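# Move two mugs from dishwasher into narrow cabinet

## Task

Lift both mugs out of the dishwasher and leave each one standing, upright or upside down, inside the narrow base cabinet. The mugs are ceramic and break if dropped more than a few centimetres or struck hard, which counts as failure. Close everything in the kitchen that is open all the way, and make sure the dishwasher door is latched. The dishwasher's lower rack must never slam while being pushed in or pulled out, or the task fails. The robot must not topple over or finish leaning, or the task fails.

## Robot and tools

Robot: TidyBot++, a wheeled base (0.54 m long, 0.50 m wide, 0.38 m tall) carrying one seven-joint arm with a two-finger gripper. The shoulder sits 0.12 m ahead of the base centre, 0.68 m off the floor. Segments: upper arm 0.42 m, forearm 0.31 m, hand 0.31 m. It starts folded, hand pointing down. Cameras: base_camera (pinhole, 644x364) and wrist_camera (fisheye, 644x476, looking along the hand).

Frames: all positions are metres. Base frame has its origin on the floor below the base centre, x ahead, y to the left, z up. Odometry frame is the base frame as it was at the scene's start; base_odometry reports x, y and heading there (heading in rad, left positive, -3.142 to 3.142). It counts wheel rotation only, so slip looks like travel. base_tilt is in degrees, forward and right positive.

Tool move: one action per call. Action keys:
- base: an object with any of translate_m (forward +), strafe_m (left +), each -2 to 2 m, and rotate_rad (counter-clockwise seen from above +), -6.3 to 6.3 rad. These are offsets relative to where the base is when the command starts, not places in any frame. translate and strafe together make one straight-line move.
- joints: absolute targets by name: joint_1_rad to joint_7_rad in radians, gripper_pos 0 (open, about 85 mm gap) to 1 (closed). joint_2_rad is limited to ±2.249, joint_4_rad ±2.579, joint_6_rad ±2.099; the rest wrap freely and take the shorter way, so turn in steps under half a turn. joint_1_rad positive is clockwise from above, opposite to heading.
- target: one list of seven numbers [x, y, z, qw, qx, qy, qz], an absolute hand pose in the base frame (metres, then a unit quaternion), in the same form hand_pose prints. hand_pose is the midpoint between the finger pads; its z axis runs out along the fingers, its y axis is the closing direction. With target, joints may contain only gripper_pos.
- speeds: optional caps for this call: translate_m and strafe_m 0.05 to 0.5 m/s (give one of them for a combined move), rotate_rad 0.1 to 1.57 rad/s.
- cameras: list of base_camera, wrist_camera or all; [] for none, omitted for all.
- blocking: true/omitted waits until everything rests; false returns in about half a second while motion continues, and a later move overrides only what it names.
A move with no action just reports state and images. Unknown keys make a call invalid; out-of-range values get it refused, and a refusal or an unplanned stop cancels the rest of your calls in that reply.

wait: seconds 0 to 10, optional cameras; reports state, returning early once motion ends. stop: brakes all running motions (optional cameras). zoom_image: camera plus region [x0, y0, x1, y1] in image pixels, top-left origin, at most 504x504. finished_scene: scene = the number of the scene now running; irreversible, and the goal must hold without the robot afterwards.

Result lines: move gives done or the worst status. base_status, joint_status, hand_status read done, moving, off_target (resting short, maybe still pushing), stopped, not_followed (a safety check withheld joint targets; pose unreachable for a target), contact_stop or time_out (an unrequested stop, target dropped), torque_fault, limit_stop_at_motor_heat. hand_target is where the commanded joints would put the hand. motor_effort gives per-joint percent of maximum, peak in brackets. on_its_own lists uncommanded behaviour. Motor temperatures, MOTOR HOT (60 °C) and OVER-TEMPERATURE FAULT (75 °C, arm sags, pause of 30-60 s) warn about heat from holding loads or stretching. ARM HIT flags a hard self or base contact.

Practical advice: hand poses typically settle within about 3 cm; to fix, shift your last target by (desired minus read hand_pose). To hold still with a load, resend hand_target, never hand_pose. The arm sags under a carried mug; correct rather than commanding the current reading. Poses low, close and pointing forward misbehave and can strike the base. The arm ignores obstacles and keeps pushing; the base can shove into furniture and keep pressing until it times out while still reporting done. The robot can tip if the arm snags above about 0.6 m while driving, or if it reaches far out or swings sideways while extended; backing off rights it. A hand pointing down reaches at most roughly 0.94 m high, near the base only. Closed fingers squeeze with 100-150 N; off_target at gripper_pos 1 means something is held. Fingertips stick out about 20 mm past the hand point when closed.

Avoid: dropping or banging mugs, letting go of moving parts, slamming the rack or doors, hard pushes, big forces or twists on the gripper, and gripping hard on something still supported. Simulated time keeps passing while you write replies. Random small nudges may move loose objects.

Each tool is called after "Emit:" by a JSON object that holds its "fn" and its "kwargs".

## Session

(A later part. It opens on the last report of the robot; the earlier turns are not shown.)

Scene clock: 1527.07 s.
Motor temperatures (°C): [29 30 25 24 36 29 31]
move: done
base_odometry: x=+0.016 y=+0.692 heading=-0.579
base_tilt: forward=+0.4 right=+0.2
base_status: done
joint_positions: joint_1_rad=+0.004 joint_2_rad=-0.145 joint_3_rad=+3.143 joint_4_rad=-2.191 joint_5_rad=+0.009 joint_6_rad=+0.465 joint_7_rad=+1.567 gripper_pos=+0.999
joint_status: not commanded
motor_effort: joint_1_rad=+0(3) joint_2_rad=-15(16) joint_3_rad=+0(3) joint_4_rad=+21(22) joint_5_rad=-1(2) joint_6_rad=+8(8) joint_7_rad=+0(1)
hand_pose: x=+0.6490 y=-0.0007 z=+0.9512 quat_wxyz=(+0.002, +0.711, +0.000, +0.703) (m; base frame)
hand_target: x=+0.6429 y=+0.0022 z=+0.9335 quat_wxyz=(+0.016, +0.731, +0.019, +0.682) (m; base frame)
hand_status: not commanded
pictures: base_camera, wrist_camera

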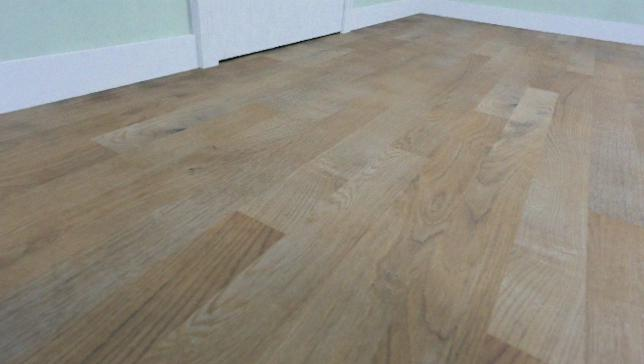

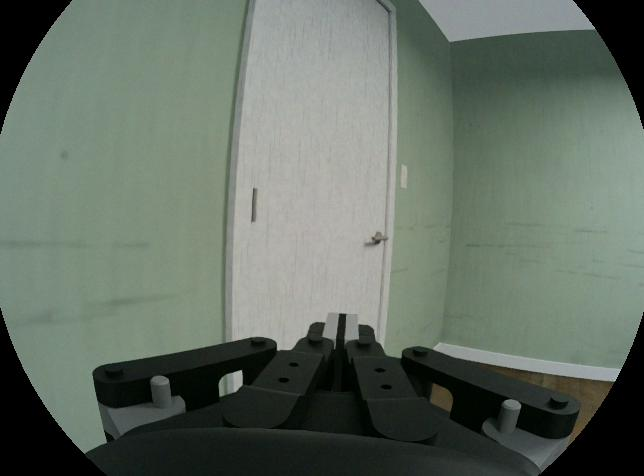

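Emit:
{"fn": "move", "kwargs": {"base": {"rotate_rad": -0.99}, "cameras": []}}

Emit:
{"fn": "move", "kwargs": {"base": {"translate_m": -0.33}, "cameras": []}}

Emit:
{"fn": "move", "kwargs": {"base": {"strafe_m": -1.98}, "cameras": ["base_camera", "wrist_camera"]}}

Scene clock: 1560.97 s.
Motor temperatures (°C): [29 29 25 24 36 29 31]
move: done
base_odometry: x=+0.016 y=+0.692 heading=-1.568
base_tilt: forward=+0.4 right=+0.1
base_status: done
joint_positions: joint_1_rad=+0.004 joint_2_rad=-0.145 joint_3_rad=+3.143 joint_4_rad=-2.191 joint_5_rad=+0.009 joint_6_rad=+0.465 joint_7_rad=+1.567 gripper_pos=+0.999
joint_status: not commanded
motor_effort: joint_1_rad=-1(3) joint_2_rad=-14(16) joint_3_rad=+0(4) joint_4_rad=+21(22) joint_5_rad=+0(2) joint_6_rad=+8(8) joint_7_rad=+0(1)
hand_pose: x=+0.6490 y=-0.0007 z=+0.9512 quat_wxyz=(+0.002, +0.711, +0.000, +0.703) (m; base frame)
hand_target: x=+0.6429 y=+0.0022 z=+0.9335 quat_wxyz=(+0.016, +0.731, +0.019, +0.682) (m; base frame)
hand_status: not commanded
pictures: none
No camera images: "cameras" was empty.

Scene clock: 1562.97 s.
Motor temperatures (°C): [29 29 25 24 36 29 31]
move: done
base_odometry: x=+0.016 y=+1.023 heading=-1.569
base_tilt: forward=+0.4 right=+0.2
base_status: done
joint_positions: joint_1_rad=+0.004 joint_2_rad=-0.152 joint_3_rad=+3.143 joint_4_rad=-2.193 joint_5_rad=+0.009 joint_6_rad=+0.464 joint_7_rad=+1.567 gripper_pos=+0.999
joint_status: not commanded
motor_effort: joint_1_rad=+0(2) joint_2_rad=-14(19) joint_3_rad=+1(1) joint_4_rad=+20(22) joint_5_rad=-1(1) joint_6_rad=+8(8) joint_7_rad=+0(1)
hand_pose: x=+0.6468 y=-0.0007 z=+0.9536 quat_wxyz=(+0.002, +0.709, +0.000, +0.705) (m; base frame)
hand_target: x=+0.6429 y=+0.0022 z=+0.9335 quat_wxyz=(+0.016, +0.731, +0.019, +0.682) (m; base frame)
hand_status: not commanded
pictures: none
No camera images: "cameras" was empty.

Scene clock: 1568.30 s.
Motor temperatures (°C): [29 29 25 24 36 29 31]
move: done
base_odometry: x=-1.965 y=+1.019 heading=-1.569
base_tilt: forward=+0.4 right=+0.2
base_status: done
joint_positions: joint_1_rad=+0.004 joint_2_rad=-0.152 joint_3_rad=+3.143 joint_4_rad=-2.193 joint_5_rad=+0.009 joint_6_rad=+0.464 joint_7_rad=+1.567 gripper_pos=+0.999
joint_status: not commanded
motor_effort: joint_1_rad=-1(3) joint_2_rad=-14(15) joint_3_rad=+0(2) joint_4_rad=+20(21) joint_5_rad=-1(1) joint_6_rad=+8(8) joint_7_rad=+0(1)
hand_pose: x=+0.6468 y=-0.0007 z=+0.9536 quat_wxyz=(+0.002, +0.709, +0.000, +0.705) (m; base frame)
hand_target: x=+0.6429 y=+0.0022 z=+0.9335 quat_wxyz=(+0.016, +0.731, +0.019, +0.682) (m; base frame)
hand_status: not commanded
pictures: base_camera, wrist_camera

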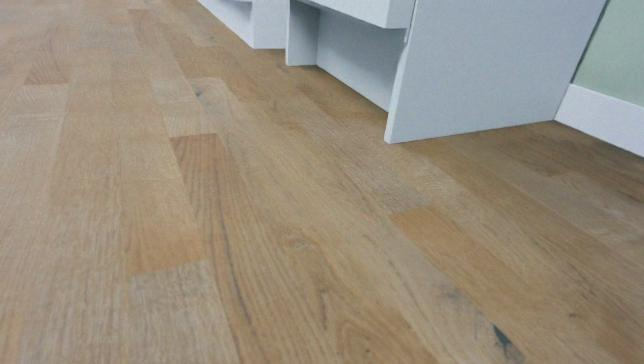

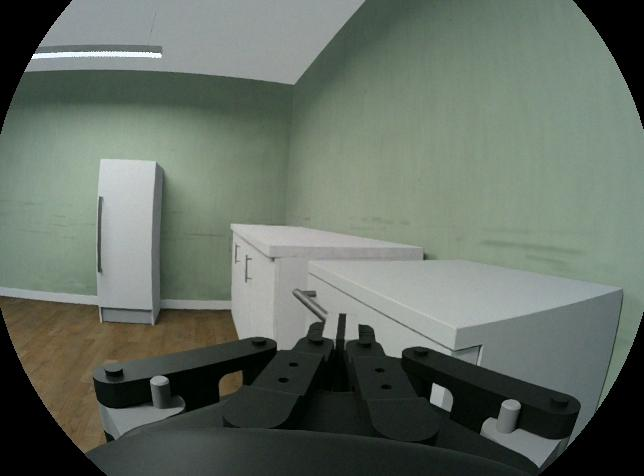

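Emit:
{"fn": "zoom_image", "kwargs": {"camera": "wrist_camera", "region": [420, 310, 540, 420]}}

Emit:
{"fn": "zoom_image", "kwargs": {"camera": "base_camera", "region": [280, 0, 480, 160]}}

Scaled by 4.200.

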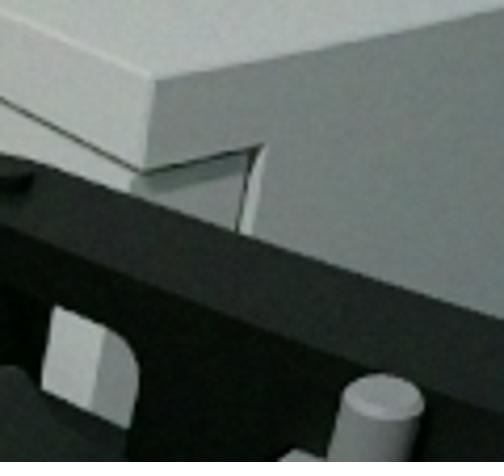

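Scaled by 2.520.

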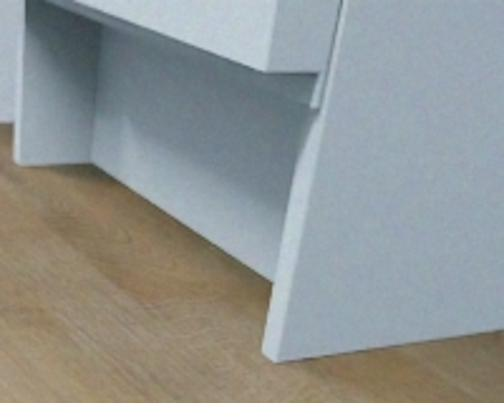

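Emit:
{"fn": "move", "kwargs": {"base": {"translate_m": -0.1, "rotate_rad": -0.25}, "cameras": []}}

Emit:
{"fn": "move", "kwargs": {"joints": {"joint_2_rad": 0.45, "joint_4_rad": -2.2, "joint_6_rad": 0.95}, "cameras": ["base_camera", "wrist_camera"]}}

Scene clock: 1578.47 s.
Motor temperatures (°C): [29 29 25 24 36 29 31]
move: done
base_odometry: x=-1.965 y=+1.119 heading=-1.820
base_tilt: forward=+0.5 right=+0.2
base_status: done
joint_positions: joint_1_rad=+0.006 joint_2_rad=-0.156 joint_3_rad=+3.144 joint_4_rad=-2.194 joint_5_rad=+0.009 joint_6_rad=+0.463 joint_7_rad=+1.567 gripper_pos=+0.999
joint_status: not commanded
motor_effort: joint_1_rad=-1(4) joint_2_rad=-14(19) joint_3_rad=+0(2) joint_4_rad=+21(22) joint_5_rad=+0(1) joint_6_rad=+8(9) joint_7_rad=+0(1)
hand_pose: x=+0.6456 y=-0.0018 z=+0.9550 quat_wxyz=(+0.003, +0.708, +0.000, +0.706) (m; base frame)
hand_target: x=+0.6429 y=+0.0022 z=+0.9335 quat_wxyz=(+0.016, +0.731, +0.019, +0.682) (m; base frame)
hand_status: not commanded
pictures: none
No camera images: "cameras" was empty.

Scene clock: 1580.63 s.
Motor temperatures (°C): [29 29 25 24 36 29 31]
move: done
base_odometry: x=-1.965 y=+1.119 heading=-1.820
base_tilt: forward=+0.5 right=+0.1
base_status: not commanded
joint_positions: joint_1_rad=+0.006 joint_2_rad=+0.438 joint_3_rad=+3.144 joint_4_rad=-2.194 joint_5_rad=+0.009 joint_6_rad=+0.892 joint_7_rad=+1.567 gripper_pos=+0.999
joint_status: all done
motor_effort: joint_1_rad=-1(2) joint_2_rad=-29(31) joint_3_rad=+0(1) joint_4_rad=+14(21) joint_5_rad=-1(1) joint_6_rad=+7(9) joint_7_rad=+0(1)
hand_pose: x=+0.7578 y=-0.0016 z=+0.7360 quat_wxyz=(+0.001, +0.764, +0.000, +0.645) (m; base frame)
hand_target: x=+0.7591 y=+0.0022 z=+0.7435 quat_wxyz=(+0.016, +0.751, +0.019, +0.660) (m; base frame)
hand_status: not commanded
pictures: base_camera, wrist_camera

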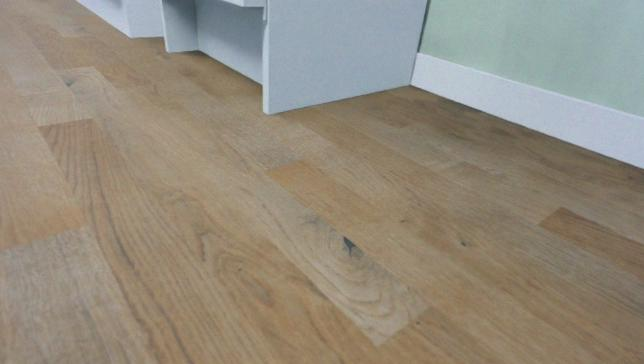

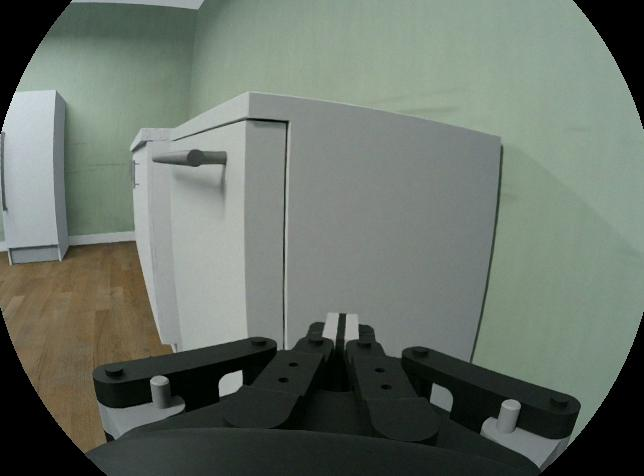

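Emit:
{"fn": "move", "kwargs": {"cameras": ["all"]}}

Emit:
{"fn": "zoom_image", "kwargs": {"camera": "wrist_camera", "region": [230, 90, 330, 350]}}

Emit:
{"fn": "zoom_image", "kwargs": {"camera": "wrist_camera", "region": [265, 100, 310, 170]}}

Emit:
{"fn": "zoom_image", "kwargs": {"camera": "wrist_camera", "region": [265, 280, 310, 350]}}

Scene clock: 1592.20 s.
Motor temperatures (°C): [29 29 25 24 36 29 31]
base_odometry: x=-1.965 y=+1.119 heading=-1.820
base_tilt: forward=+0.4 right=+0.1
base_status: not commanded
joint_positions: joint_1_rad=+0.006 joint_2_rad=+0.438 joint_3_rad=+3.144 joint_4_rad=-2.194 joint_5_rad=+0.009 joint_6_rad=+0.894 joint_7_rad=+1.567 gripper_pos=+0.999
joint_status: all done
motor_effort: joint_1_rad=-1(2) joint_2_rad=-29(31) joint_3_rad=+0(1) joint_4_rad=+13(21) joint_5_rad=-1(1) joint_6_rad=+8(9) joint_7_rad=+0(1)
hand_pose: x=+0.7579 y=-0.0016 z=+0.7366 quat_wxyz=(+0.001, +0.764, +0.000, +0.646) (m; base frame)
hand_target: x=+0.7591 y=+0.0022 z=+0.7435 quat_wxyz=(+0.016, +0.751, +0.019, +0.660) (m; base frame)
hand_status: not commanded
pictures: base_camera, wrist_camera

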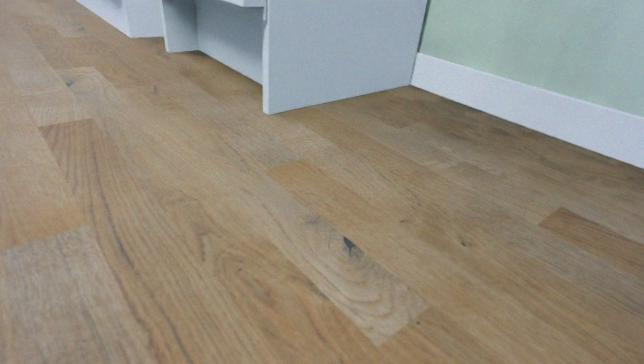

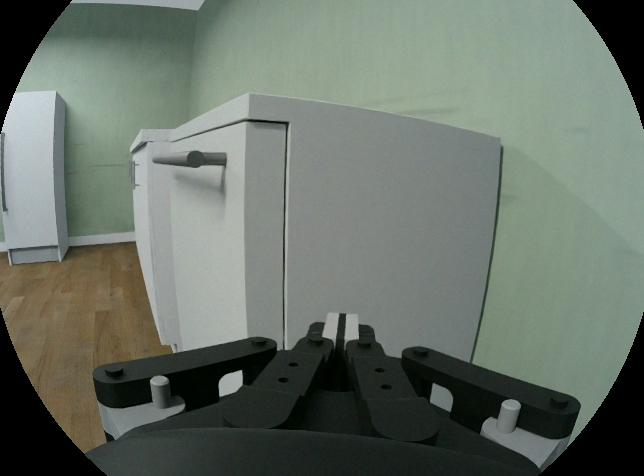

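Scaled by 1.938.

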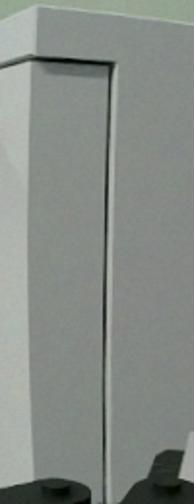

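Scaled by 7.200.

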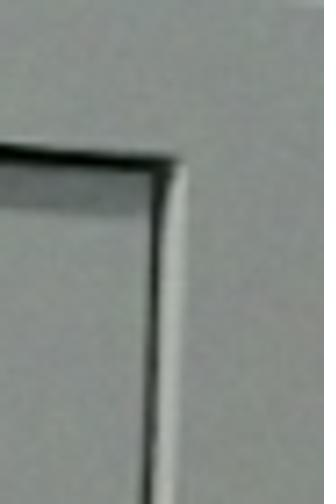

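Scaled by 7.200.

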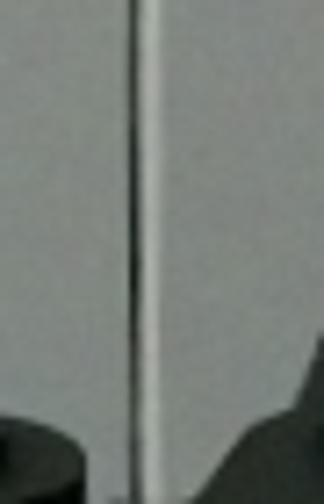

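Emit:
{"fn": "move", "kwargs": {"base": {"translate_m": 0.361, "strafe_m": 1.11}, "cameras": ["wrist_camera"]}}

Emit:
{"fn": "move", "kwargs": {"base": {"translate_m": 0.202, "strafe_m": 0.077, "rotate_rad": -0.97}, "joints": {"joint_1_rad": 0.0, "joint_2_rad": 0.563, "joint_3_rad": 3.14, "joint_4_rad": -1.866, "joint_5_rad": 0.0, "joint_6_rad": 0.81, "joint_7_rad": -0.05, "gripper_pos": 0.4}, "cameras": ["base_camera", "wrist_camera"]}}

Scene clock: 1616.37 s.
Motor temperatures (°C): [29 28 25 24 35 29 31]
move: done
base_odometry: x=-0.978 y=+0.496 heading=-1.819
base_tilt: forward=+0.4 right=+0.1
base_status: done
joint_positions: joint_1_rad=+0.002 joint_2_rad=+0.439 joint_3_rad=+3.144 joint_4_rad=-2.194 joint_5_rad=+0.009 joint_6_rad=+0.897 joint_7_rad=+1.567 gripper_pos=+0.999
joint_status: not commanded
motor_effort: joint_1_rad=-1(4) joint_2_rad=-29(30) joint_3_rad=+0(3) joint_4_rad=+14(15) joint_5_rad=-1(2) joint_6_rad=+8(8) joint_7_rad=-1(1)
hand_pose: x=+0.7580 y=+0.0010 z=+0.7371 quat_wxyz=(-0.001, +0.763, +0.001, +0.647) (m; base frame)
hand_target: x=+0.7591 y=+0.0022 z=+0.7435 quat_wxyz=(+0.016, +0.751, +0.019, +0.660) (m; base frame)
hand_status: not commanded
pictures: wrist_camera

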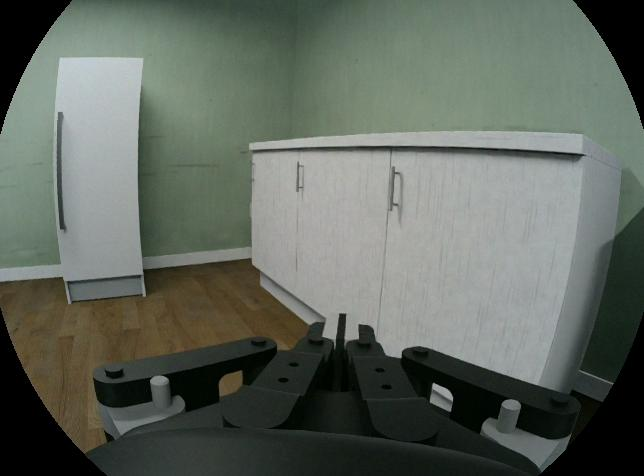

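Scene clock: 1618.67 s.
Motor temperatures (°C): [29 28 25 24 35 29 31]
move: done
base_odometry: x=-0.953 y=+0.281 heading=-2.788
base_tilt: forward=+0.4 right=+0.1
base_status: done
joint_positions: joint_1_rad=+0.004 joint_2_rad=+0.545 joint_3_rad=+3.144 joint_4_rad=-1.887 joint_5_rad=+0.009 joint_6_rad=+0.877 joint_7_rad=+0.031 gripper_pos=+0.400
joint_status: all done
motor_effort: joint_1_rad=+0(5) joint_2_rad=-35(36) joint_3_rad=+0(3) joint_4_rad=+17(17) joint_5_rad=-1(3) joint_6_rad=+8(9) joint_7_rad=+0(1)
hand_pose: x=+0.8531 y=-0.0004 z=+0.8082 quat_wxyz=(-0.495, +0.505, -0.486, +0.513) (m; base frame)
hand_target: x=+0.8600 y=+0.0023 z=+0.7848 quat_wxyz=(-0.500, +0.499, -0.524, +0.475) (m; base frame)
hand_status: not commanded
pictures: base_camera, wrist_camera

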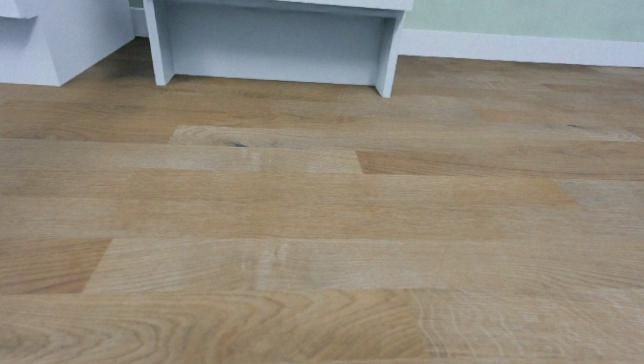

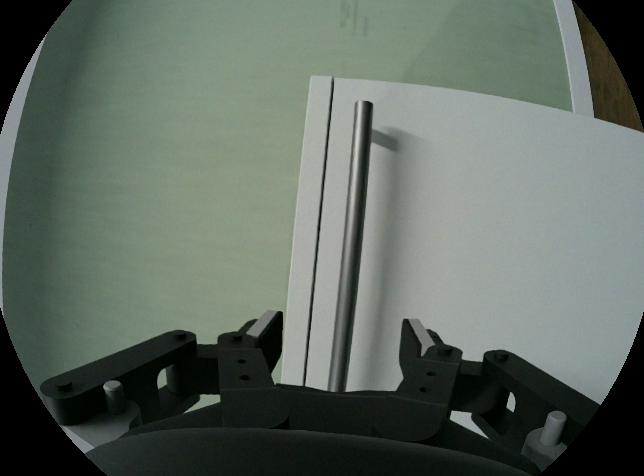

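Emit:
{"fn": "move", "kwargs": {"base": {"translate_m": 0.22}, "speeds": {"translate_m": 0.12}, "cameras": ["wrist_camera"]}}

Scene clock: 1631.03 s.
Motor temperatures (°C): [29 28 25 24 35 29 31]
move: done
base_odometry: x=-1.159 y=+0.205 heading=-2.789
base_tilt: forward=+0.5 right=+0.1
base_status: done
joint_positions: joint_1_rad=+0.004 joint_2_rad=+0.553 joint_3_rad=+3.144 joint_4_rad=-1.885 joint_5_rad=+0.009 joint_6_rad=+0.876 joint_7_rad=+0.028 gripper_pos=+0.400
joint_status: not commanded
motor_effort: joint_1_rad=+0(3) joint_2_rad=-35(37) joint_3_rad=+0(2) joint_4_rad=+16(17) joint_5_rad=-1(1) joint_6_rad=+8(8) joint_7_rad=+0(1)
hand_pose: x=+0.8548 y=-0.0005 z=+0.8035 quat_wxyz=(-0.494, +0.506, -0.489, +0.511) (m; base frame)
hand_target: x=+0.8600 y=+0.0023 z=+0.7848 quat_wxyz=(-0.500, +0.499, -0.524, +0.475) (m; base frame)
hand_status: not commanded
pictures: wrist_camera

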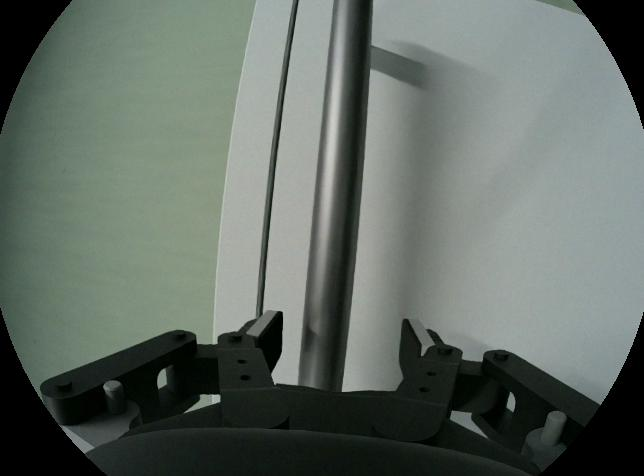

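Emit:
{"fn": "move", "kwargs": {"joints": {"gripper_pos": 0.82}, "cameras": ["wrist_camera"]}}

Scene clock: 1634.20 s.
Motor temperatures (°C): [29 28 25 24 35 29 31]
move: done
base_odometry: x=-1.159 y=+0.205 heading=-2.789
base_tilt: forward=+0.5 right=+0.1
base_status: not commanded
joint_positions: joint_1_rad=+0.004 joint_2_rad=+0.546 joint_3_rad=+3.144 joint_4_rad=-1.879 joint_5_rad=+0.009 joint_6_rad=+0.874 joint_7_rad=+0.023 gripper_pos=+0.805
joint_status: all done
motor_effort: joint_1_rad=+0(2) joint_2_rad=-30(35) joint_3_rad=+0(1) joint_4_rad=+17(22) joint_5_rad=+0(1) joint_6_rad=+5(9) joint_7_rad=+0(1)
hand_pose: x=+0.8553 y=-0.0005 z=+0.8107 quat_wxyz=(-0.498, +0.503, -0.487, +0.512) (m; base frame)
hand_target: x=+0.8600 y=+0.0023 z=+0.7848 quat_wxyz=(-0.500, +0.499, -0.524, +0.475) (m; base frame)
hand_status: not commanded
pictures: wrist_camera

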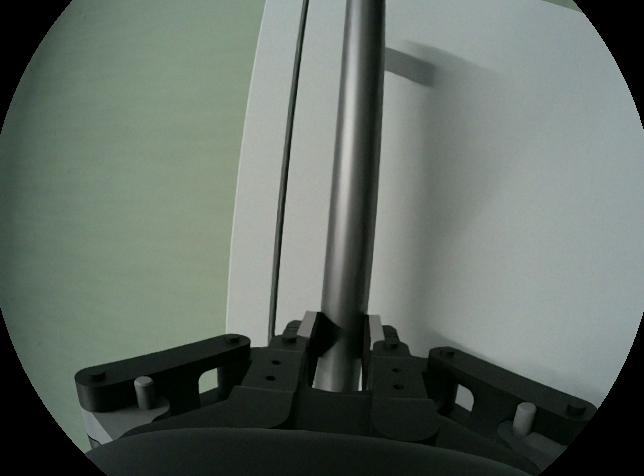

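Emit:
{"fn": "move", "kwargs": {"base": {"translate_m": -0.006}, "speeds": {"translate_m": 0.05}, "cameras": ["wrist_camera"]}}

Scene clock: 1636.37 s.
Motor temperatures (°C): [29 28 25 24 35 29 31]
move: done
base_odometry: x=-1.153 y=+0.207 heading=-2.789
base_tilt: forward=+0.5 right=+0.1
base_status: done
joint_positions: joint_1_rad=+0.003 joint_2_rad=+0.557 joint_3_rad=+3.144 joint_4_rad=-1.860 joint_5_rad=+0.009 joint_6_rad=+0.870 joint_7_rad=+0.023 gripper_pos=+0.805
joint_status: not commanded
motor_effort: joint_1_rad=+1(2) joint_2_rad=-34(38) joint_3_rad=+1(2) joint_4_rad=+14(18) joint_5_rad=-1(2) joint_6_rad=+6(8) joint_7_rad=+1(1)
hand_pose: x=+0.8610 y=-0.0004 z=+0.8109 quat_wxyz=(-0.499, +0.502, -0.486, +0.513) (m; base frame)
hand_target: x=+0.8600 y=+0.0023 z=+0.7848 quat_wxyz=(-0.500, +0.499, -0.524, +0.475) (m; base frame)
hand_status: not commanded
pictures: wrist_camera

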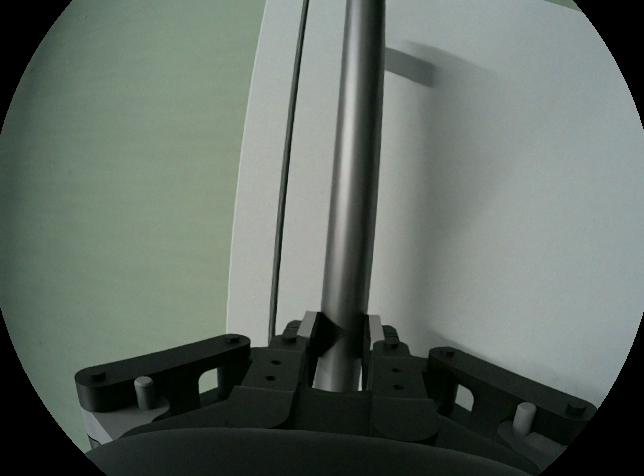

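Emit:
{"fn": "move", "kwargs": {"base": {"translate_m": -0.014}, "speeds": {"translate_m": 0.05}, "cameras": ["wrist_camera"]}}

Scene clock: 1641.07 s.
Motor temperatures (°C): [29 28 25 24 35 29 31]
move: done
base_odometry: x=-1.140 y=+0.212 heading=-2.789
base_tilt: forward=+0.5 right=+0.1
base_status: done
joint_positions: joint_1_rad=+0.003 joint_2_rad=+0.564 joint_3_rad=+3.144 joint_4_rad=-1.872 joint_5_rad=+0.009 joint_6_rad=+0.864 joint_7_rad=+0.023 gripper_pos=+0.820
joint_status: not commanded
motor_effort: joint_1_rad=+0(2) joint_2_rad=-36(41) joint_3_rad=+0(2) joint_4_rad=+16(18) joint_5_rad=-1(2) joint_6_rad=+8(9) joint_7_rad=+0(1)
hand_pose: x=+0.8592 y=+0.0000 z=+0.7973 quat_wxyz=(-0.493, +0.508, -0.493, +0.506) (m; base frame)
hand_target: x=+0.8600 y=+0.0023 z=+0.7848 quat_wxyz=(-0.500, +0.499, -0.524, +0.475) (m; base frame)
hand_status: not commanded
pictures: wrist_camera

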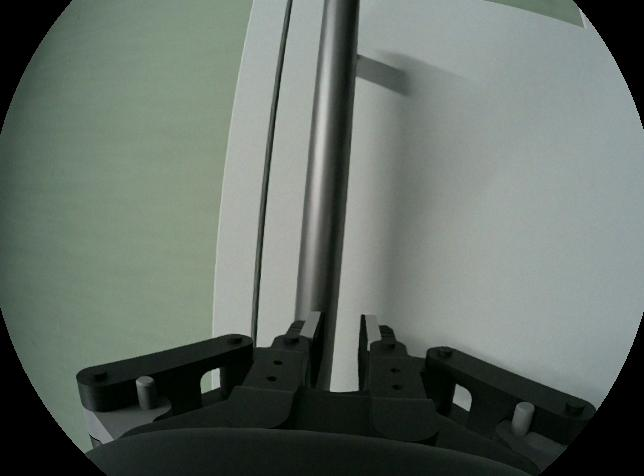

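Emit:
{"fn": "move", "kwargs": {"joints": {"gripper_pos": 0.4, "joint_2_rad": 0.545}, "cameras": []}}

Emit:
{"fn": "move", "kwargs": {"base": {"translate_m": 0.029}, "speeds": {"translate_m": 0.06}, "cameras": ["wrist_camera"]}}

Scene clock: 1644.03 s.
Motor temperatures (°C): [29 28 25 24 35 29 31]
move: done
base_odometry: x=-1.140 y=+0.212 heading=-2.789
base_tilt: forward=+0.5 right=+0.1
base_status: not commanded
joint_positions: joint_1_rad=+0.003 joint_2_rad=+0.562 joint_3_rad=+3.144 joint_4_rad=-1.872 joint_5_rad=+0.009 joint_6_rad=+0.864 joint_7_rad=+0.023 gripper_pos=+0.400
joint_status: all done
motor_effort: joint_1_rad=+0(1) joint_2_rad=-35(37) joint_3_rad=+0(0) joint_4_rad=+17(17) joint_5_rad=-1(1) joint_6_rad=+8(8) joint_7_rad=+0(1)
hand_pose: x=+0.8589 y=+0.0000 z=+0.7992 quat_wxyz=(-0.493, +0.508, -0.492, +0.507) (m; base frame)
hand_target: x=+0.8580 y=+0.0023 z=+0.7981 quat_wxyz=(-0.505, +0.495, -0.520, +0.479) (m; base frame)
hand_status: not commanded
pictures: none
No camera images: "cameras" was empty.

Scene clock: 1645.03 s.
Motor temperatures (°C): [29 28 25 24 35 29 31]
move: done
base_odometry: x=-1.168 y=+0.202 heading=-2.790
base_tilt: forward=+0.5 right=+0.1
base_status: done
joint_positions: joint_1_rad=+0.003 joint_2_rad=+0.561 joint_3_rad=+3.144 joint_4_rad=-1.872 joint_5_rad=+0.009 joint_6_rad=+0.864 joint_7_rad=+0.023 gripper_pos=+0.400
joint_status: not commanded
motor_effort: joint_1_rad=-1(2) joint_2_rad=-36(37) joint_3_rad=+0(0) joint_4_rad=+16(18) joint_5_rad=-1(1) joint_6_rad=+8(8) joint_7_rad=+0(1)
hand_pose: x=+0.8588 y=+0.0000 z=+0.7996 quat_wxyz=(-0.493, +0.507, -0.492, +0.507) (m; base frame)
hand_target: x=+0.8580 y=+0.0023 z=+0.7981 quat_wxyz=(-0.505, +0.495, -0.520, +0.479) (m; base frame)
hand_status: not commanded
pictures: wrist_camera

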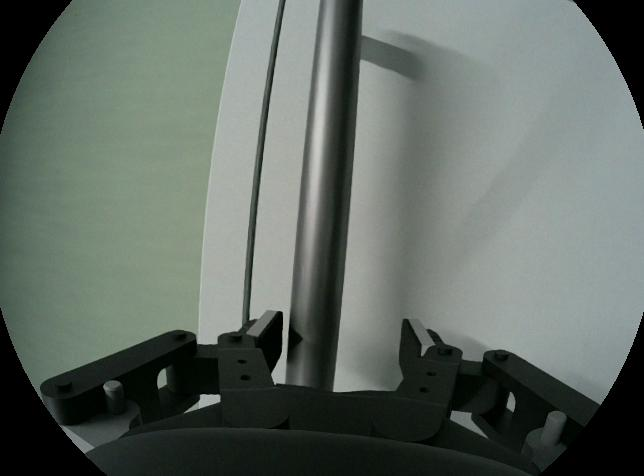

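Emit:
{"fn": "move", "kwargs": {"joints": {"joint_2_rad": 0.525}, "cameras": []}}

Emit:
{"fn": "move", "kwargs": {"joints": {"gripper_pos": 0.86}, "cameras": ["wrist_camera"]}}

Scene clock: 1647.10 s.
Motor temperatures (°C): [29 28 25 24 35 29 31]
move: done
base_odometry: x=-1.168 y=+0.202 heading=-2.790
base_tilt: forward=+0.4 right=+0.1
base_status: not commanded
joint_positions: joint_1_rad=+0.003 joint_2_rad=+0.550 joint_3_rad=+3.144 joint_4_rad=-1.872 joint_5_rad=+0.009 joint_6_rad=+0.864 joint_7_rad=+0.023 gripper_pos=+0.400
joint_status: all done
motor_effort: joint_1_rad=+0(1) joint_2_rad=-35(38) joint_3_rad=+0(0) joint_4_rad=+17(17) joint_5_rad=-1(1) joint_6_rad=+8(8) joint_7_rad=+0(0)
hand_pose: x=+0.8574 y=+0.0000 z=+0.8079 quat_wxyz=(-0.496, +0.505, -0.489, +0.510) (m; base frame)
hand_target: x=+0.8556 y=+0.0023 z=+0.8129 quat_wxyz=(-0.510, +0.490, -0.515, +0.484) (m; base frame)
hand_status: not commanded
pictures: none
No camera images: "cameras" was empty.

Scene clock: 1647.90 s.
Motor temperatures (°C): [29 28 25 24 35 29 31]
move: off_target
base_odometry: x=-1.167 y=+0.202 heading=-2.790
base_tilt: forward=+0.5 right=+0.1
base_status: not commanded
joint_positions: joint_1_rad=+0.003 joint_2_rad=+0.544 joint_3_rad=+3.144 joint_4_rad=-1.872 joint_5_rad=+0.009 joint_6_rad=+0.862 joint_7_rad=+0.016 gripper_pos=+0.800
joint_status: gripper_pos off_target (ended at +0.800, target +0.860)
motor_effort: joint_1_rad=+0(1) joint_2_rad=-34(36) joint_3_rad=+1(1) joint_4_rad=+16(22) joint_5_rad=+0(1) joint_6_rad=+7(10) joint_7_rad=+1(2)
hand_pose: x=+0.8566 y=+0.0000 z=+0.8115 quat_wxyz=(-0.499, +0.502, -0.490, +0.509) (m; base frame)
hand_target: x=+0.8556 y=+0.0023 z=+0.8129 quat_wxyz=(-0.510, +0.490, -0.515, +0.484) (m; base frame)
hand_status: not commanded
pictures: wrist_camera

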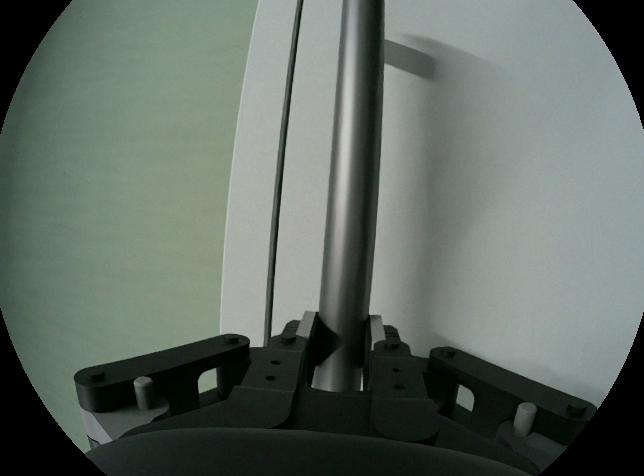

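Emit:
{"fn": "move", "kwargs": {"base": {"translate_m": -0.015}, "speeds": {"translate_m": 0.05}, "cameras": ["wrist_camera"]}}

Scene clock: 1649.83 s.
Motor temperatures (°C): [29 28 25 24 35 29 31]
move: done
base_odometry: x=-1.153 y=+0.207 heading=-2.790
base_tilt: forward=+0.5 right=+0.2
base_status: done
joint_positions: joint_1_rad=+0.003 joint_2_rad=+0.550 joint_3_rad=+3.144 joint_4_rad=-1.861 joint_5_rad=+0.009 joint_6_rad=+0.853 joint_7_rad=+0.016 gripper_pos=+0.801
joint_status: not commanded
motor_effort: joint_1_rad=-2(3) joint_2_rad=-38(46) joint_3_rad=-1(2) joint_4_rad=+15(19) joint_5_rad=+1(1) joint_6_rad=+8(11) joint_7_rad=+1(1)
hand_pose: x=+0.8599 y=+0.0002 z=+0.8103 quat_wxyz=(-0.498, +0.503, -0.491, +0.508) (m; base frame)
hand_target: x=+0.8556 y=+0.0023 z=+0.8129 quat_wxyz=(-0.510, +0.490, -0.515, +0.484) (m; base frame)
hand_status: not commanded
pictures: wrist_camera

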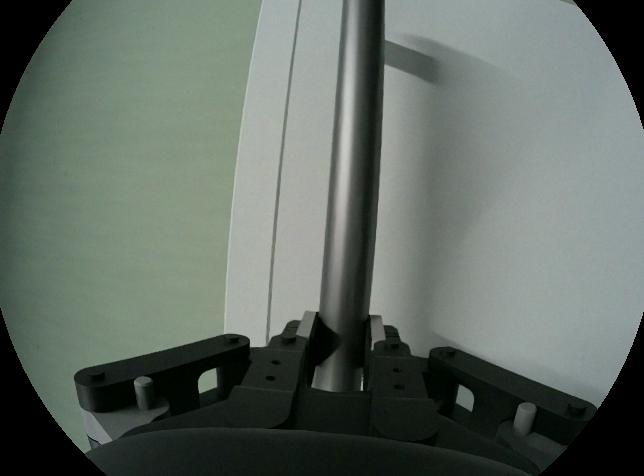

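Emit:
{"fn": "move", "kwargs": {"base": {"translate_m": 0.006}, "speeds": {"translate_m": 0.05}, "cameras": []}}

Emit:
{"fn": "move", "kwargs": {"base": {"translate_m": 0.006}, "speeds": {"translate_m": 0.05}, "cameras": []}}

Emit:
{"fn": "move", "kwargs": {"base": {"translate_m": 0.006}, "speeds": {"translate_m": 0.05}, "cameras": ["wrist_camera"]}}

Scene clock: 1665.97 s.
Motor temperatures (°C): [29 29 25 24 35 29 31]
move: done
base_odometry: x=-1.159 y=+0.205 heading=-2.790
base_tilt: forward=+0.5 right=+0.2
base_status: done
joint_positions: joint_1_rad=+0.003 joint_2_rad=+0.539 joint_3_rad=+3.144 joint_4_rad=-1.876 joint_5_rad=+0.009 joint_6_rad=+0.853 joint_7_rad=+0.016 gripper_pos=+0.801
joint_status: not commanded
motor_effort: joint_1_rad=-1(2) joint_2_rad=-36(40) joint_3_rad=+0(1) joint_4_rad=+17(20) joint_5_rad=+0(1) joint_6_rad=+7(9) joint_7_rad=+1(1)
hand_pose: x=+0.8552 y=+0.0002 z=+0.8105 quat_wxyz=(-0.497, +0.504, -0.492, +0.507) (m; base frame)
hand_target: x=+0.8556 y=+0.0023 z=+0.8129 quat_wxyz=(-0.510, +0.490, -0.515, +0.484) (m; base frame)
hand_status: not commanded
pictures: none
No camera images: "cameras" was empty.

Scene clock: 1666.63 s.
Motor temperatures (°C): [29 29 25 24 35 29 31]
move: done
base_odometry: x=-1.165 y=+0.203 heading=-2.790
base_tilt: forward=+0.5 right=+0.1
base_status: done
joint_positions: joint_1_rad=+0.003 joint_2_rad=+0.529 joint_3_rad=+3.144 joint_4_rad=-1.890 joint_5_rad=+0.009 joint_6_rad=+0.853 joint_7_rad=+0.016 gripper_pos=+0.801
joint_status: not commanded
motor_effort: joint_1_rad=+0(1) joint_2_rad=-35(38) joint_3_rad=+1(2) joint_4_rad=+20(23) joint_5_rad=+0(1) joint_6_rad=+7(9) joint_7_rad=+1(1)
hand_pose: x=+0.8507 y=+0.0002 z=+0.8105 quat_wxyz=(-0.496, +0.505, -0.493, +0.506) (m; base frame)
hand_target: x=+0.8556 y=+0.0023 z=+0.8129 quat_wxyz=(-0.510, +0.490, -0.515, +0.484) (m; base frame)
hand_status: not commanded
pictures: none
No camera images: "cameras" was empty.

Scene clock: 1667.30 s.
Motor temperatures (°C): [29 29 25 24 35 29 31]
move: done
base_odometry: x=-1.170 y=+0.201 heading=-2.791
base_tilt: forward=+0.5 right=+0.1
base_status: done
joint_positions: joint_1_rad=+0.003 joint_2_rad=+0.520 joint_3_rad=+3.144 joint_4_rad=-1.903 joint_5_rad=+0.009 joint_6_rad=+0.853 joint_7_rad=+0.016 gripper_pos=+0.801
joint_status: not commanded
motor_effort: joint_1_rad=+1(1) joint_2_rad=-33(37) joint_3_rad=+1(2) joint_4_rad=+22(25) joint_5_rad=-1(1) joint_6_rad=+7(8) joint_7_rad=+1(1)
hand_pose: x=+0.8464 y=+0.0002 z=+0.8106 quat_wxyz=(-0.495, +0.506, -0.494, +0.505) (m; base frame)
hand_target: x=+0.8556 y=+0.0023 z=+0.8129 quat_wxyz=(-0.510, +0.490, -0.515, +0.484) (m; base frame)
hand_status: not commanded
pictures: wrist_camera

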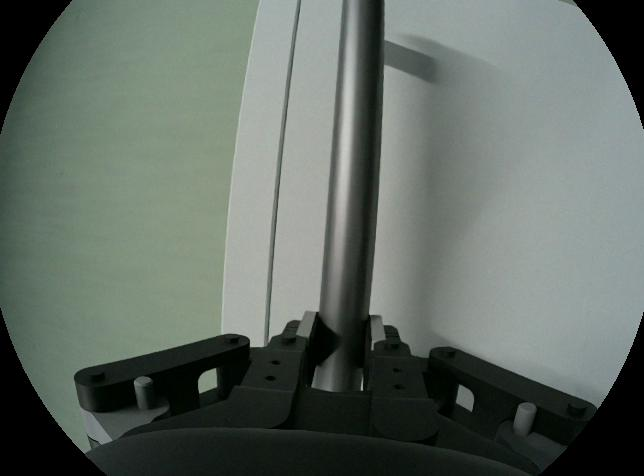

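Emit:
{"fn": "move", "kwargs": {"base": {"translate_m": 0.008}, "speeds": {"translate_m": 0.05}, "cameras": []}}

Emit:
{"fn": "move", "kwargs": {"base": {"translate_m": 0.008}, "speeds": {"translate_m": 0.05}, "cameras": []}}

Emit:
{"fn": "wait", "kwargs": {"seconds": 1, "cameras": ["wrist_camera"]}}

Scene clock: 1672.53 s.
Motor temperatures (°C): [29 29 25 24 35 29 31]
move: done
base_odometry: x=-1.177 y=+0.198 heading=-2.791
base_tilt: forward=+0.4 right=+0.2
base_status: done
joint_positions: joint_1_rad=+0.002 joint_2_rad=+0.518 joint_3_rad=+3.144 joint_4_rad=-1.903 joint_5_rad=+0.009 joint_6_rad=+0.852 joint_7_rad=+0.016 gripper_pos=+0.801
joint_status: not commanded
motor_effort: joint_1_rad=+1(3) joint_2_rad=-33(40) joint_3_rad=+2(2) joint_4_rad=+22(28) joint_5_rad=-1(1) joint_6_rad=+7(9) joint_7_rad=+1(1)
hand_pose: x=+0.8461 y=+0.0006 z=+0.8116 quat_wxyz=(-0.495, +0.506, -0.493, +0.505) (m; base frame)
hand_target: x=+0.8556 y=+0.0023 z=+0.8129 quat_wxyz=(-0.510, +0.490, -0.515, +0.484) (m; base frame)
hand_status: not commanded
pictures: none
No camera images: "cameras" was empty.

Scene clock: 1673.23 s.
Motor temperatures (°C): [29 29 25 24 35 29 31]
move: done
base_odometry: x=-1.184 y=+0.196 heading=-2.791
base_tilt: forward=+0.4 right=+0.1
base_status: done
joint_positions: joint_1_rad=+0.002 joint_2_rad=+0.503 joint_3_rad=+3.144 joint_4_rad=-1.924 joint_5_rad=+0.009 joint_6_rad=+0.852 joint_7_rad=+0.016 gripper_pos=+0.801
joint_status: not commanded
motor_effort: joint_1_rad=+1(3) joint_2_rad=-28(33) joint_3_rad=+2(3) joint_4_rad=+27(32) joint_5_rad=-1(2) joint_6_rad=+7(8) joint_7_rad=+1(1)
hand_pose: x=+0.8391 y=+0.0007 z=+0.8113 quat_wxyz=(-0.494, +0.508, -0.495, +0.504) (m; base frame)
hand_target: x=+0.8556 y=+0.0023 z=+0.8129 quat_wxyz=(-0.510, +0.490, -0.515, +0.484) (m; base frame)
hand_status: not commanded
pictures: none
No camera images: "cameras" was empty.

Scene clock: 1674.23 s.
Motor temperatures (°C): [29 29 25 24 35 29 31]
base_odometry: x=-1.184 y=+0.196 heading=-2.791
base_tilt: forward=+0.5 right=+0.2
base_status: done
joint_positions: joint_1_rad=+0.002 joint_2_rad=+0.503 joint_3_rad=+3.144 joint_4_rad=-1.925 joint_5_rad=+0.009 joint_6_rad=+0.852 joint_7_rad=+0.016 gripper_pos=+0.801
joint_status: not commanded
motor_effort: joint_1_rad=+2(3) joint_2_rad=-28(33) joint_3_rad=+2(3) joint_4_rad=+26(32) joint_5_rad=-1(2) joint_6_rad=+6(8) joint_7_rad=+1(1)
hand_pose: x=+0.8390 y=+0.0007 z=+0.8114 quat_wxyz=(-0.494, +0.508, -0.495, +0.504) (m; base frame)
hand_target: x=+0.8556 y=+0.0023 z=+0.8129 quat_wxyz=(-0.510, +0.490, -0.515, +0.484) (m; base frame)
hand_status: not commanded
wait: 1.00 s; at rest by 0.27 s
pictures: wrist_camera

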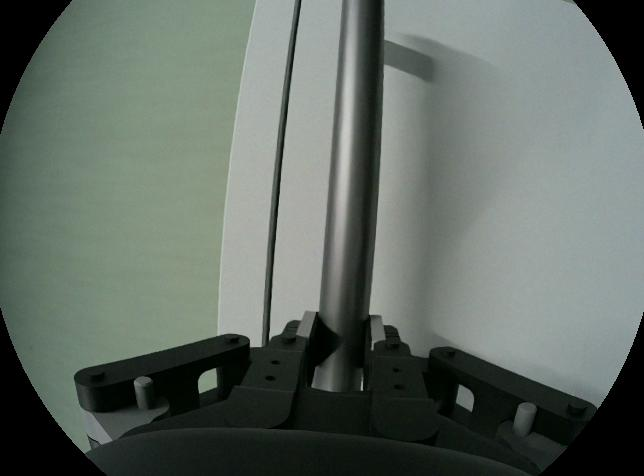

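Emit:
{"fn": "move", "kwargs": {"base": {"translate_m": 0.01}, "speeds": {"translate_m": 0.05}, "cameras": []}}

Emit:
{"fn": "move", "kwargs": {"base": {"translate_m": -0.028}, "speeds": {"translate_m": 0.05}, "cameras": []}}

Emit:
{"fn": "wait", "kwargs": {"seconds": 0.5, "cameras": ["wrist_camera"]}}

Scene clock: 1680.07 s.
Motor temperatures (°C): [29 29 25 24 35 29 31]
move: done
base_odometry: x=-1.193 y=+0.192 heading=-2.792
base_tilt: forward=+0.5 right=+0.2
base_status: done
joint_positions: joint_1_rad=+0.002 joint_2_rad=+0.483 joint_3_rad=+3.144 joint_4_rad=-1.952 joint_5_rad=+0.009 joint_6_rad=+0.852 joint_7_rad=+0.016 gripper_pos=+0.801
joint_status: not commanded
motor_effort: joint_1_rad=+1(2) joint_2_rad=-25(30) joint_3_rad=+2(3) joint_4_rad=+31(34) joint_5_rad=-1(2) joint_6_rad=+6(8) joint_7_rad=+1(1)
hand_pose: x=+0.8298 y=+0.0009 z=+0.8112 quat_wxyz=(-0.492, +0.510, -0.497, +0.502) (m; base frame)
hand_target: x=+0.8556 y=+0.0023 z=+0.8129 quat_wxyz=(-0.510, +0.490, -0.515, +0.484) (m; base frame)
hand_status: not commanded
pictures: none
No camera images: "cameras" was empty.

Scene clock: 1681.17 s.
Motor temperatures (°C): [29 29 25 24 35 29 31]
move: done
base_odometry: x=-1.167 y=+0.202 heading=-2.791
base_tilt: forward=+0.4 right=+0.1
base_status: done
joint_positions: joint_1_rad=+0.002 joint_2_rad=+0.541 joint_3_rad=+3.144 joint_4_rad=-1.870 joint_5_rad=+0.009 joint_6_rad=+0.852 joint_7_rad=+0.016 gripper_pos=+0.801
joint_status: not commanded
motor_effort: joint_1_rad=-1(3) joint_2_rad=-38(41) joint_3_rad=+1(3) joint_4_rad=+16(29) joint_5_rad=+0(2) joint_6_rad=+9(10) joint_7_rad=+1(1)
hand_pose: x=+0.8569 y=+0.0009 z=+0.8117 quat_wxyz=(-0.498, +0.504, -0.491, +0.508) (m; base frame)
hand_target: x=+0.8556 y=+0.0023 z=+0.8129 quat_wxyz=(-0.510, +0.490, -0.515, +0.484) (m; base frame)
hand_status: not commanded
pictures: none
No camera images: "cameras" was empty.

Scene clock: 1681.67 s.
Motor temperatures (°C): [29 29 25 24 35 29 31]
base_odometry: x=-1.167 y=+0.202 heading=-2.791
base_tilt: forward=+0.5 right=+0.1
base_status: done
joint_positions: joint_1_rad=+0.002 joint_2_rad=+0.541 joint_3_rad=+3.144 joint_4_rad=-1.870 joint_5_rad=+0.009 joint_6_rad=+0.852 joint_7_rad=+0.016 gripper_pos=+0.801
joint_status: not commanded
motor_effort: joint_1_rad=+0(3) joint_2_rad=-38(41) joint_3_rad=+1(3) joint_4_rad=+16(29) joint_5_rad=+0(2) joint_6_rad=+9(10) joint_7_rad=+1(1)
hand_pose: x=+0.8569 y=+0.0009 z=+0.8117 quat_wxyz=(-0.498, +0.504, -0.491, +0.508) (m; base frame)
hand_target: x=+0.8556 y=+0.0023 z=+0.8129 quat_wxyz=(-0.510, +0.490, -0.515, +0.484) (m; base frame)
hand_status: not commanded
wait: 0.50 s; at rest by 0.27 s
pictures: wrist_camera

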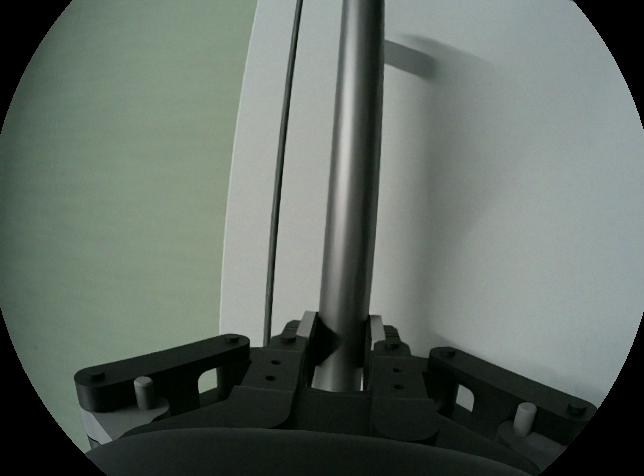

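Emit:
{"fn": "move", "kwargs": {"joints": {"gripper_pos": 0.4}, "cameras": []}}

Emit:
{"fn": "move", "kwargs": {"base": {"translate_m": -0.12}, "speeds": {"translate_m": 0.2}, "cameras": ["wrist_camera"]}}

Scene clock: 1683.93 s.
Motor temperatures (°C): [29 29 25 24 35 29 31]
move: done
base_odometry: x=-1.167 y=+0.202 heading=-2.791
base_tilt: forward=+0.5 right=+0.2
base_status: not commanded
joint_positions: joint_1_rad=+0.002 joint_2_rad=+0.540 joint_3_rad=+3.144 joint_4_rad=-1.869 joint_5_rad=+0.009 joint_6_rad=+0.852 joint_7_rad=+0.016 gripper_pos=+0.400
joint_status: all done
motor_effort: joint_1_rad=-1(2) joint_2_rad=-35(40) joint_3_rad=+0(1) joint_4_rad=+17(17) joint_5_rad=-1(1) joint_6_rad=+8(9) joint_7_rad=+0(1)
hand_pose: x=+0.8568 y=+0.0009 z=+0.8133 quat_wxyz=(-0.498, +0.503, -0.490, +0.508) (m; base frame)
hand_target: x=+0.8556 y=+0.0023 z=+0.8129 quat_wxyz=(-0.510, +0.490, -0.515, +0.484) (m; base frame)
hand_status: not commanded
pictures: none
No camera images: "cameras" was empty.

Scene clock: 1685.30 s.
Motor temperatures (°C): [29 29 25 24 35 29 31]
move: done
base_odometry: x=-1.054 y=+0.243 heading=-2.792
base_tilt: forward=+0.4 right=+0.2
base_status: done
joint_positions: joint_1_rad=+0.002 joint_2_rad=+0.538 joint_3_rad=+3.144 joint_4_rad=-1.869 joint_5_rad=+0.009 joint_6_rad=+0.852 joint_7_rad=+0.016 gripper_pos=+0.400
joint_status: not commanded
motor_effort: joint_1_rad=+0(3) joint_2_rad=-35(38) joint_3_rad=+0(1) joint_4_rad=+17(18) joint_5_rad=-1(1) joint_6_rad=+8(9) joint_7_rad=+0(0)
hand_pose: x=+0.8565 y=+0.0010 z=+0.8146 quat_wxyz=(-0.499, +0.503, -0.490, +0.509) (m; base frame)
hand_target: x=+0.8556 y=+0.0023 z=+0.8129 quat_wxyz=(-0.510, +0.490, -0.515, +0.484) (m; base frame)
hand_status: not commanded
pictures: wrist_camera

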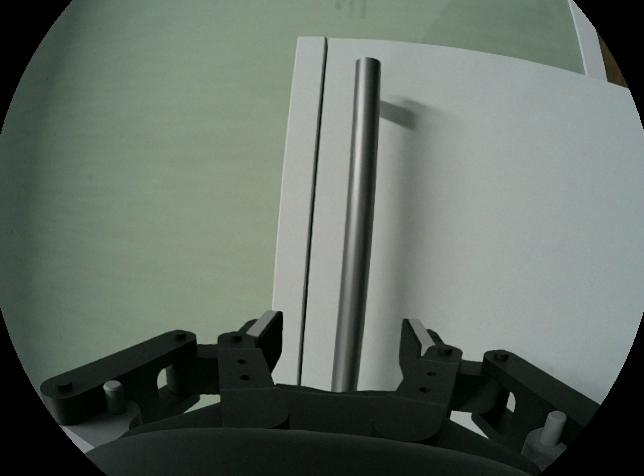

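Emit:
{"fn": "finished_scene", "kwargs": {"scene": 1}}

The scene is finished: the task was done.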